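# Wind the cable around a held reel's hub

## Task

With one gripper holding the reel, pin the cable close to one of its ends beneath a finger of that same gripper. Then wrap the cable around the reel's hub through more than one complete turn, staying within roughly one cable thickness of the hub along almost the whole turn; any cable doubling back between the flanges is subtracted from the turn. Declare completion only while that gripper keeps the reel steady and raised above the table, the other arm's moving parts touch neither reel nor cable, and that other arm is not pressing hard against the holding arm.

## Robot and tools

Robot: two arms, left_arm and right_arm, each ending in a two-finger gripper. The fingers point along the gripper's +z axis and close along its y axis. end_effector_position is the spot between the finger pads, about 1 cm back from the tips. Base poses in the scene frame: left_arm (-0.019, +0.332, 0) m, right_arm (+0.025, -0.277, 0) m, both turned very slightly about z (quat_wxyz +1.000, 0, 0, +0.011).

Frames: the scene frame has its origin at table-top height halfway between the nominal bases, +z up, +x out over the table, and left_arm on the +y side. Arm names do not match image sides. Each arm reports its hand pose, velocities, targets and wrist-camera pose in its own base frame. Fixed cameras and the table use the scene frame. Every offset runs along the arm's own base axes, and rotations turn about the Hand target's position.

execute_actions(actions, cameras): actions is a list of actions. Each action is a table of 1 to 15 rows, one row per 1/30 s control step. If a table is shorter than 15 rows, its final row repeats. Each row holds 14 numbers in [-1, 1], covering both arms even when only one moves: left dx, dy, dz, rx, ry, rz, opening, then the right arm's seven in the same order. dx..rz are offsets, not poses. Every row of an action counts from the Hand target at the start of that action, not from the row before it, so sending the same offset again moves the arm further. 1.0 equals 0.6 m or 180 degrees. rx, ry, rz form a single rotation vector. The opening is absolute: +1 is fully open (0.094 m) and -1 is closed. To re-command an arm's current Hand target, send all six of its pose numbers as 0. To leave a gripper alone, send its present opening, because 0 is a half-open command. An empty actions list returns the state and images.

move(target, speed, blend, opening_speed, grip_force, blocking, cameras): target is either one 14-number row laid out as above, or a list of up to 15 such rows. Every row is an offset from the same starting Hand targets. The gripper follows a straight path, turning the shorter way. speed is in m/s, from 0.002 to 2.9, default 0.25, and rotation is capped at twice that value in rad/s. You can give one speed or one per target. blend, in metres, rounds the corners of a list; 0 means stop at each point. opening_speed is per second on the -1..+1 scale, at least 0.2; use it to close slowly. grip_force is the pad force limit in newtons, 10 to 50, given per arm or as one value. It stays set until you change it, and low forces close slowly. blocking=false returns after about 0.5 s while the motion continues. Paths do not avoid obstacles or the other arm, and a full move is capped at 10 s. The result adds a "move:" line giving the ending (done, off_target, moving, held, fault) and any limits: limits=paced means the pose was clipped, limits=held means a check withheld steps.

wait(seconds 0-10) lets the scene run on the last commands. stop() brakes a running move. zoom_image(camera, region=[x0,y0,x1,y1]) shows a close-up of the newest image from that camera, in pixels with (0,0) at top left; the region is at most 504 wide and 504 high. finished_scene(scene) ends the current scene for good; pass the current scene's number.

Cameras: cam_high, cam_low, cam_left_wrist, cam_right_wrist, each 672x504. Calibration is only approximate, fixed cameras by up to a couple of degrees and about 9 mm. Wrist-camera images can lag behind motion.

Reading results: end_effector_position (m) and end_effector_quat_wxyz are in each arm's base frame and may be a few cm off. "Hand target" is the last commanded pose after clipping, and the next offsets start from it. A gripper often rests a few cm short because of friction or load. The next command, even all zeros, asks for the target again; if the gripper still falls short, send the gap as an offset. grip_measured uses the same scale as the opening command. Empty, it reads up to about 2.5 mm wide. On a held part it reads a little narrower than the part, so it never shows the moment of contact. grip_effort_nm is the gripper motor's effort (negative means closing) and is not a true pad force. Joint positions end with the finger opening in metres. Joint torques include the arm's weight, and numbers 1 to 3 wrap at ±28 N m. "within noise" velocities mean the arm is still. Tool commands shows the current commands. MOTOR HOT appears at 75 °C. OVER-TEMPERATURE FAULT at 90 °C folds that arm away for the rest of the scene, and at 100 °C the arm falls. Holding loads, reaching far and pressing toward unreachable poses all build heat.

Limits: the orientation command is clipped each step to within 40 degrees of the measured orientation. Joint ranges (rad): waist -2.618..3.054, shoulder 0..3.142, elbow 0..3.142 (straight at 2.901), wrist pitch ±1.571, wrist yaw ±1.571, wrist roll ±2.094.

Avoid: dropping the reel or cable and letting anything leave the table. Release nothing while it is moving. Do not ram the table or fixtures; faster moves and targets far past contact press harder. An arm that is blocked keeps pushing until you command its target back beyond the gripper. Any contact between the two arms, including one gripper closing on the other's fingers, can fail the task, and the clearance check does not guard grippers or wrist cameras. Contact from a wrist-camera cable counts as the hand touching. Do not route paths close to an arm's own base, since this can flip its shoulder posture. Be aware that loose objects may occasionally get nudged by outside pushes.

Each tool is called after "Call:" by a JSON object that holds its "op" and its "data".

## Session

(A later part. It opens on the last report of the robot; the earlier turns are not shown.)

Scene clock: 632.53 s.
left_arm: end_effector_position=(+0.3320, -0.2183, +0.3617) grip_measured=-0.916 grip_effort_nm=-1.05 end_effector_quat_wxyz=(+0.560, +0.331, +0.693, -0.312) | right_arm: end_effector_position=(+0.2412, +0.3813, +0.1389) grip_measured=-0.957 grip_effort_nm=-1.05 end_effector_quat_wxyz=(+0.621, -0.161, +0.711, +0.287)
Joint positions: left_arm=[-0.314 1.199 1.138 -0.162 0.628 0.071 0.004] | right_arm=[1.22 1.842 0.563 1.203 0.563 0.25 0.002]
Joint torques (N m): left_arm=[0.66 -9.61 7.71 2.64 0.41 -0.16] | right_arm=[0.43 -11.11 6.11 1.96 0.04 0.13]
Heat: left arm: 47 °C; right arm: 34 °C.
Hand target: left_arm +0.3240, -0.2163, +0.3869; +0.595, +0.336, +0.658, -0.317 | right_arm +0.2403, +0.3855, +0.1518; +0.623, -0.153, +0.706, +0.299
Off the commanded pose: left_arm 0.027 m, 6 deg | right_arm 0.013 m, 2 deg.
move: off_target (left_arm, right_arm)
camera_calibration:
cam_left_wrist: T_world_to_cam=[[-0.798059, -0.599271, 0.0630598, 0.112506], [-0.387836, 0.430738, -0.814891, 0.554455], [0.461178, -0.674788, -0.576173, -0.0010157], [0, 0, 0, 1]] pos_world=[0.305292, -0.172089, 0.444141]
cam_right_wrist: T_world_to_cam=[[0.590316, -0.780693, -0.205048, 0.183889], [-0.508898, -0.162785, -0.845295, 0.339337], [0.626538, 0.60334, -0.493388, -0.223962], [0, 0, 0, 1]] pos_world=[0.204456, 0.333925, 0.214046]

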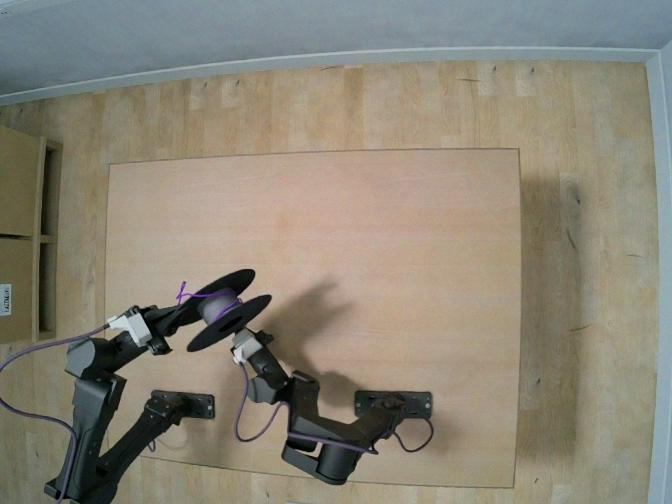

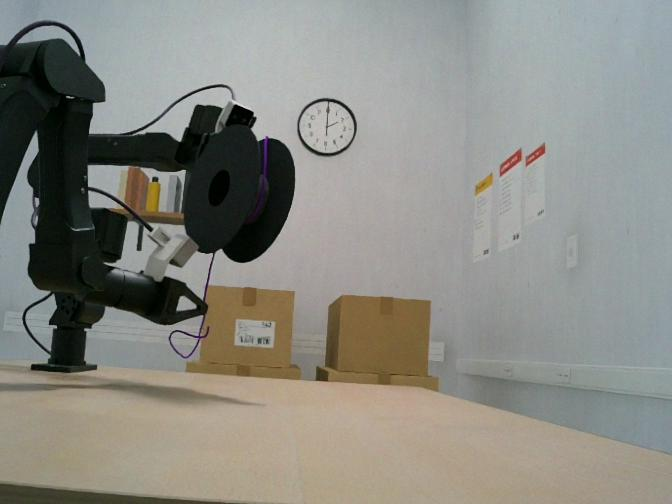

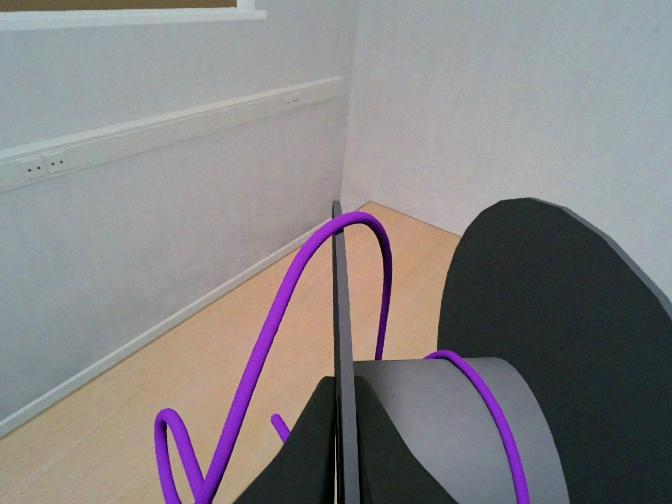

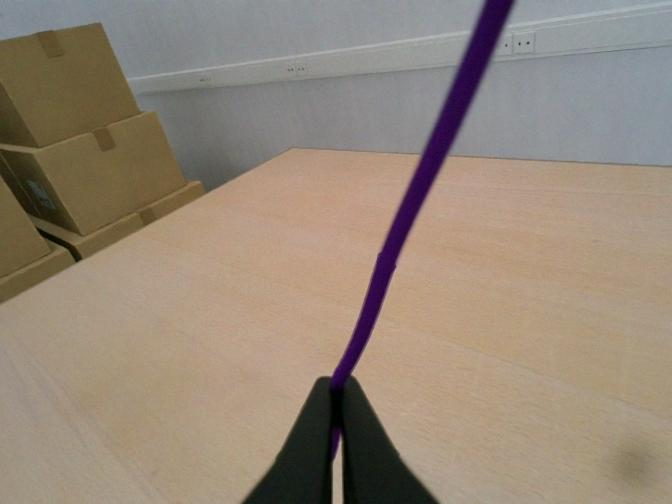

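Call:
{"op": "move", "data": {"target": [-0.005,0.007,-0.07,-0.203,-0.1455,0,-1,0.055,-0.075,0.045,-0.06,-0.043,0.004,-1], "speed": 0.07, "cameras": ["all"]}}

Call:
{"op": "zoom_image", "data": {"camera": "cam_low", "region": [120, 80, 340, 360]}}

Scene clock: 639.20 s.
left_arm: end_effector_position=(+0.3295, -0.2198, +0.3266) grip_measured=-0.916 grip_effort_nm=-1.05 end_effector_quat_wxyz=(+0.742, +0.221, +0.486, -0.406) | right_arm: end_effector_position=(+0.2736, +0.3450, +0.1762) grip_measured=-0.957 grip_effort_nm=-1.04 end_effector_quat_wxyz=(+0.651, -0.233, +0.687, +0.225)
Joint positions: left_arm=[-0.372 1.487 0.523 1.474 0.496 -0.335 0.004] | right_arm=[1.057 1.63 0.521 1.052 0.396 0.027 0.002]
Joint torques (N m): left_arm=[-0.77 -7.15 6.17 2.6 -0.65 0.03] | right_arm=[-0.73 -9.81 4.42 2.08 -0.09 -0.04]
Heat: left arm: 49 °C; right arm: 34 °C.
Hand target: left_arm +0.3211, -0.2121, +0.3450; +0.801, +0.196, +0.377, -0.423 | right_arm +0.2733, +0.3404, +0.1786; +0.651, -0.235, +0.687, +0.224
Off the commanded pose: left_arm 0.022 m, 15 deg | right_arm 0.005 m, 0 deg.
joint sent to its limit (left arm) — joint 4 (wrist pitch), upper limit. The joint targets are off in orientation, not in position.
move: off_target (left_arm)
camera_calibration:
cam_left_wrist: T_world_to_cam=[[-0.809617, -0.581663, 0.0786647, 0.114273], [-0.0580826, -0.05397, -0.996852, 0.369778], [0.584077, -0.811638, 0.00991051, -0.28309], [0, 0, 0, 1]] pos_world=[0.279342, -0.143341, 0.36243]
cam_right_wrist: T_world_to_cam=[[0.61712, -0.786866, -0.00211, 0.103091], [-0.389798, -0.303377, -0.869494, 0.401586], [0.683536, 0.537405, -0.493939, -0.196756], [0, 0, 0, 1]] pos_world=[0.227408, 0.308688, 0.252209]

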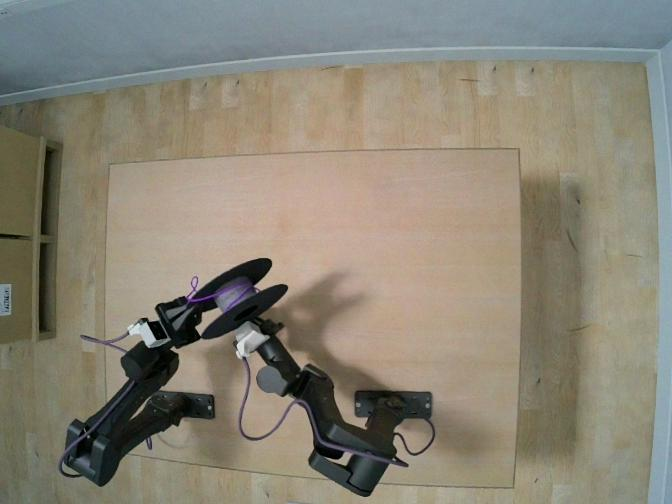

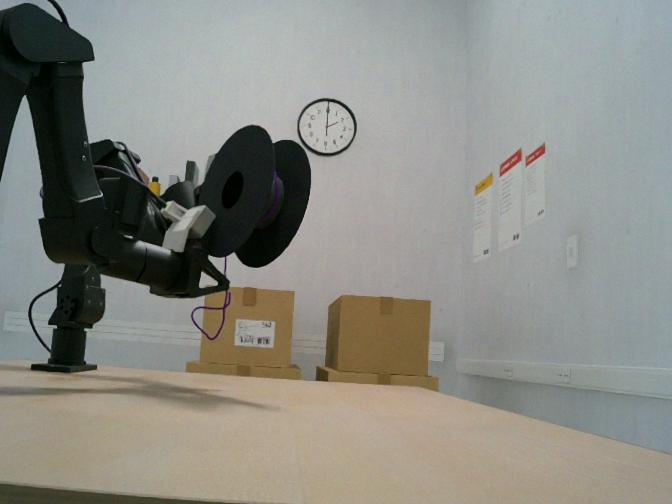

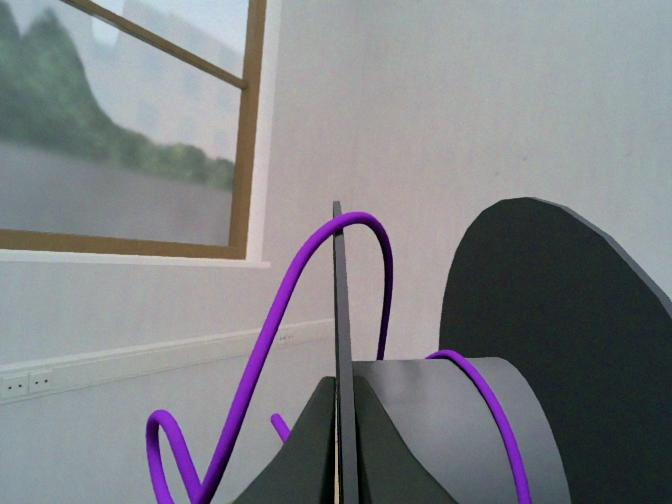

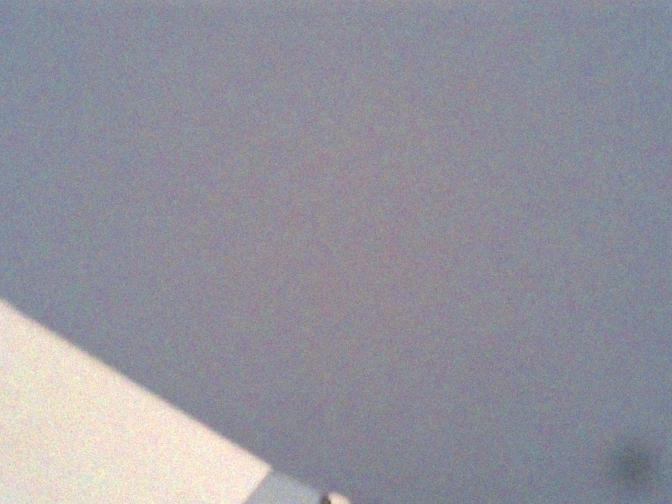

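Scaled by 1.800 from the camera's 672x504 image, which has a finer 960x720 frame.

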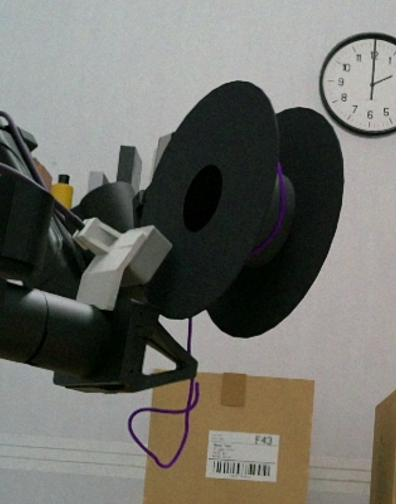

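Call:
{"op": "move", "data": {"target": [[-0.0,0,0,0,0,0,-1,0,0,0,0,0,0,-1],[0,0,0,0,0,0,-1,0,0,0,0,0,0,-0.1],[0,0,0,0,0,0,-1,-0.04,-0.03,-0.04,0,0,0,-0.1],[0,0,0,0,0,0,-1,-0.16,-0.12,-0.06,0,0,0,-0.1]], "speed": 0.07, "opening_speed": 0.4, "blend": [0,0,0.01,0], "cameras": ["all"]}}

Call:
{"op": "zoom_image", "data": {"camera": "cam_low", "region": [150, 80, 340, 360]}}

Call:
{"op": "zoom_image", "data": {"camera": "cam_high", "region": [150, 230, 310, 370]}}

Call:
{"op": "zoom_image", "data": {"camera": "cam_left_wrist", "region": [300, 250, 560, 504]}}

Scene clock: 645.77 s.
left_arm: end_effector_position=(+0.3299, -0.2194, +0.3268) grip_measured=-0.916 grip_effort_nm=-1.05 end_effector_quat_wxyz=(+0.742, +0.220, +0.486, -0.405) | right_arm: end_effector_position=(+0.1796, +0.2703, +0.1406) grip_measured=-0.102 grip_effort_nm=0.11 end_effector_quat_wxyz=(+0.651, -0.241, +0.687, +0.216)
Joint positions: left_arm=[-0.372 1.487 0.523 1.474 0.493 -0.334 0.004] | right_arm=[1.337 1.394 0.082 1.234 0.678 0.031 0.042]
Joint torques (N m): left_arm=[-0.79 -7.16 6.19 2.6 -0.63 0.02] | right_arm=[0.62 -5.19 3.58 2.16 0.11 0.17]
Heat: left arm: 50 °C; right arm: 34 °C.
Hand target: left_arm +0.3211, -0.2121, +0.3450; +0.801, +0.196, +0.377, -0.423 | right_arm +0.1773, +0.2685, +0.1426; +0.650, -0.235, +0.687, +0.224
Off the commanded pose: left_arm 0.022 m, 15 deg | right_arm 0.004 m, 1 deg.
joint sent to its limit (left arm) — joint 4 (wrist pitch), upper limit. The joint targets are off in orientation, not in position.
move: off_target (left_arm)
camera_calibration:
cam_left_wrist: T_world_to_cam=[[-0.807658, -0.584272, 0.0794645, 0.113393], [-0.0580228, -0.0553611, -0.996779, 0.369562], [0.586789, -0.809667, 0.0108118, -0.283767], [0, 0, 0, 1]] pos_world=[0.279538, -0.143045, 0.362429]
cam_right_wrist: T_world_to_cam=[[0.616168, -0.787343, 0.020681, 0.0992683], [-0.383871, -0.323135, -0.865001, 0.315006], [0.687735, 0.525047, -0.501344, -0.106365], [0, 0, 0, 1]] pos_world=[0.132907, 0.235794, 0.217102]

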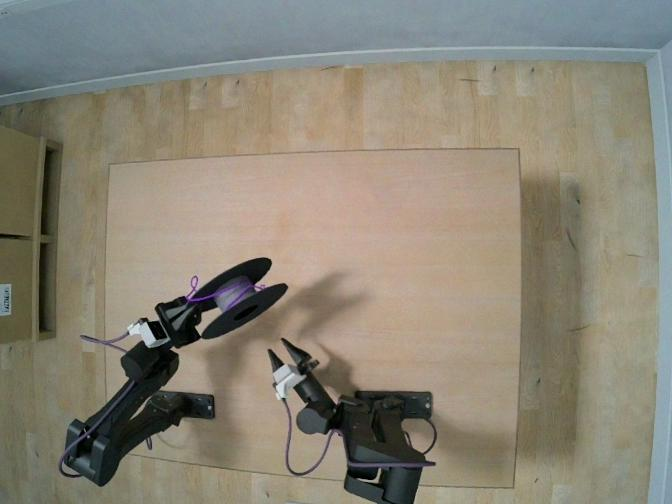

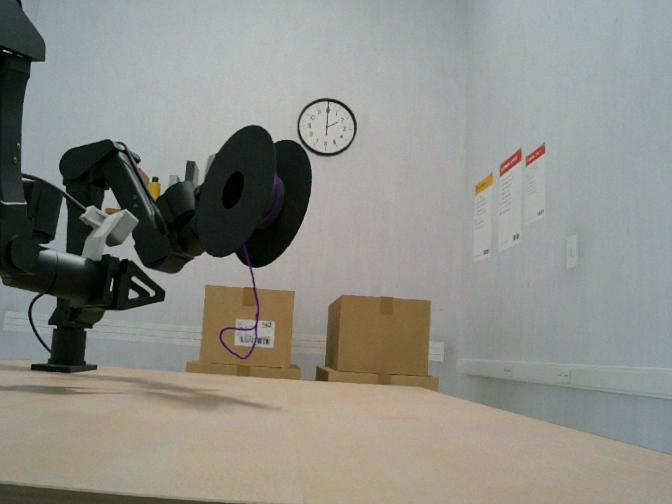

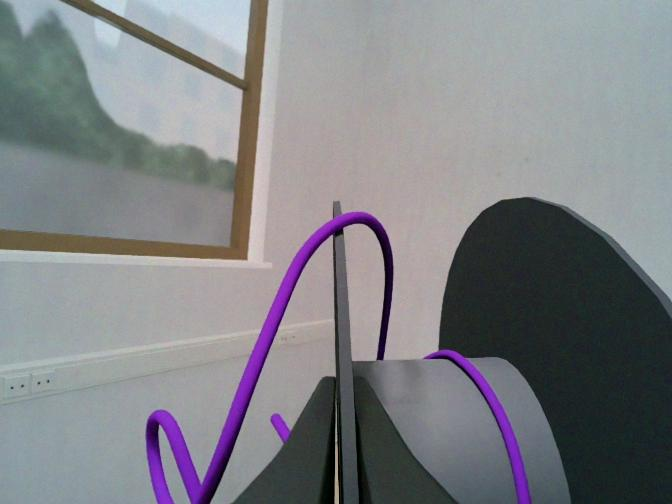

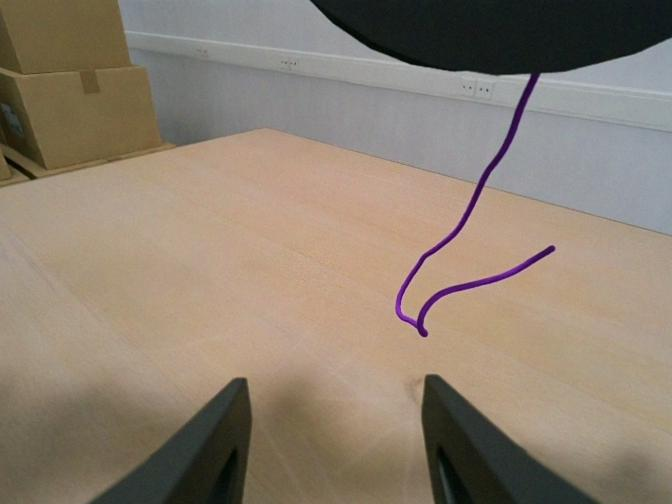

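Scaled by 1.800 from the camera's 672x504 image, which has a finer 960x720 frame.

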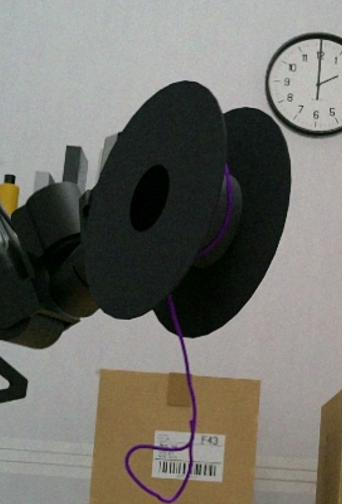

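Scaled by 3.150 from the camera's 672x504 image, which has a finer 960x720 frame.

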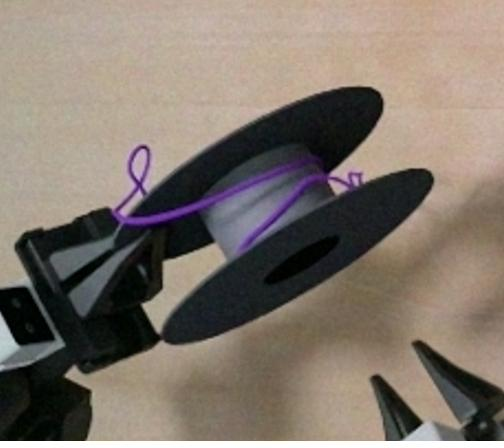

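Scaled by 1.938 from the camera's 672x504 image, which has a finer 960x720 frame.

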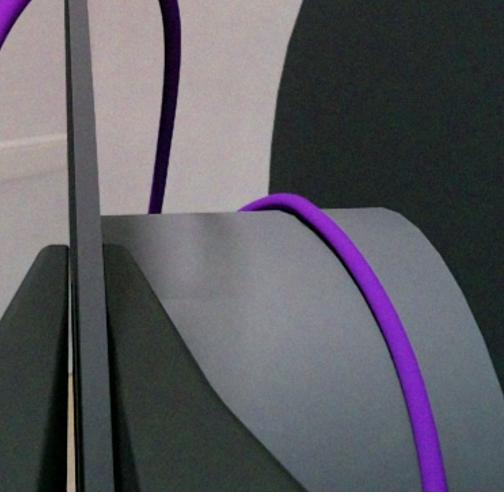

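Call:
{"op": "zoom_image", "data": {"camera": "cam_low", "region": [220, 150, 310, 270]}}

Call:
{"op": "zoom_image", "data": {"camera": "cam_high", "region": [200, 250, 300, 340]}}

Scaled by 4.200 from the camera's 672x504 image, which has a finer 960x720 frame.

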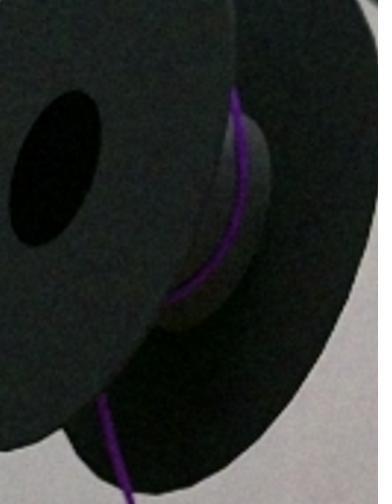

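Scaled by 5.040 from the camera's 672x504 image, which has a finer 960x720 frame.

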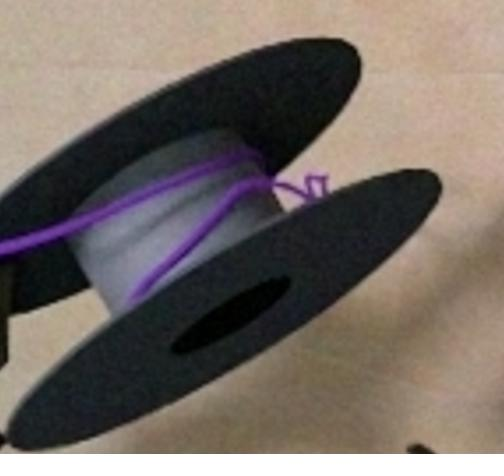

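Call:
{"op": "finished_scene", "data": {"scene": 1}}

The scene is finished: the task was done.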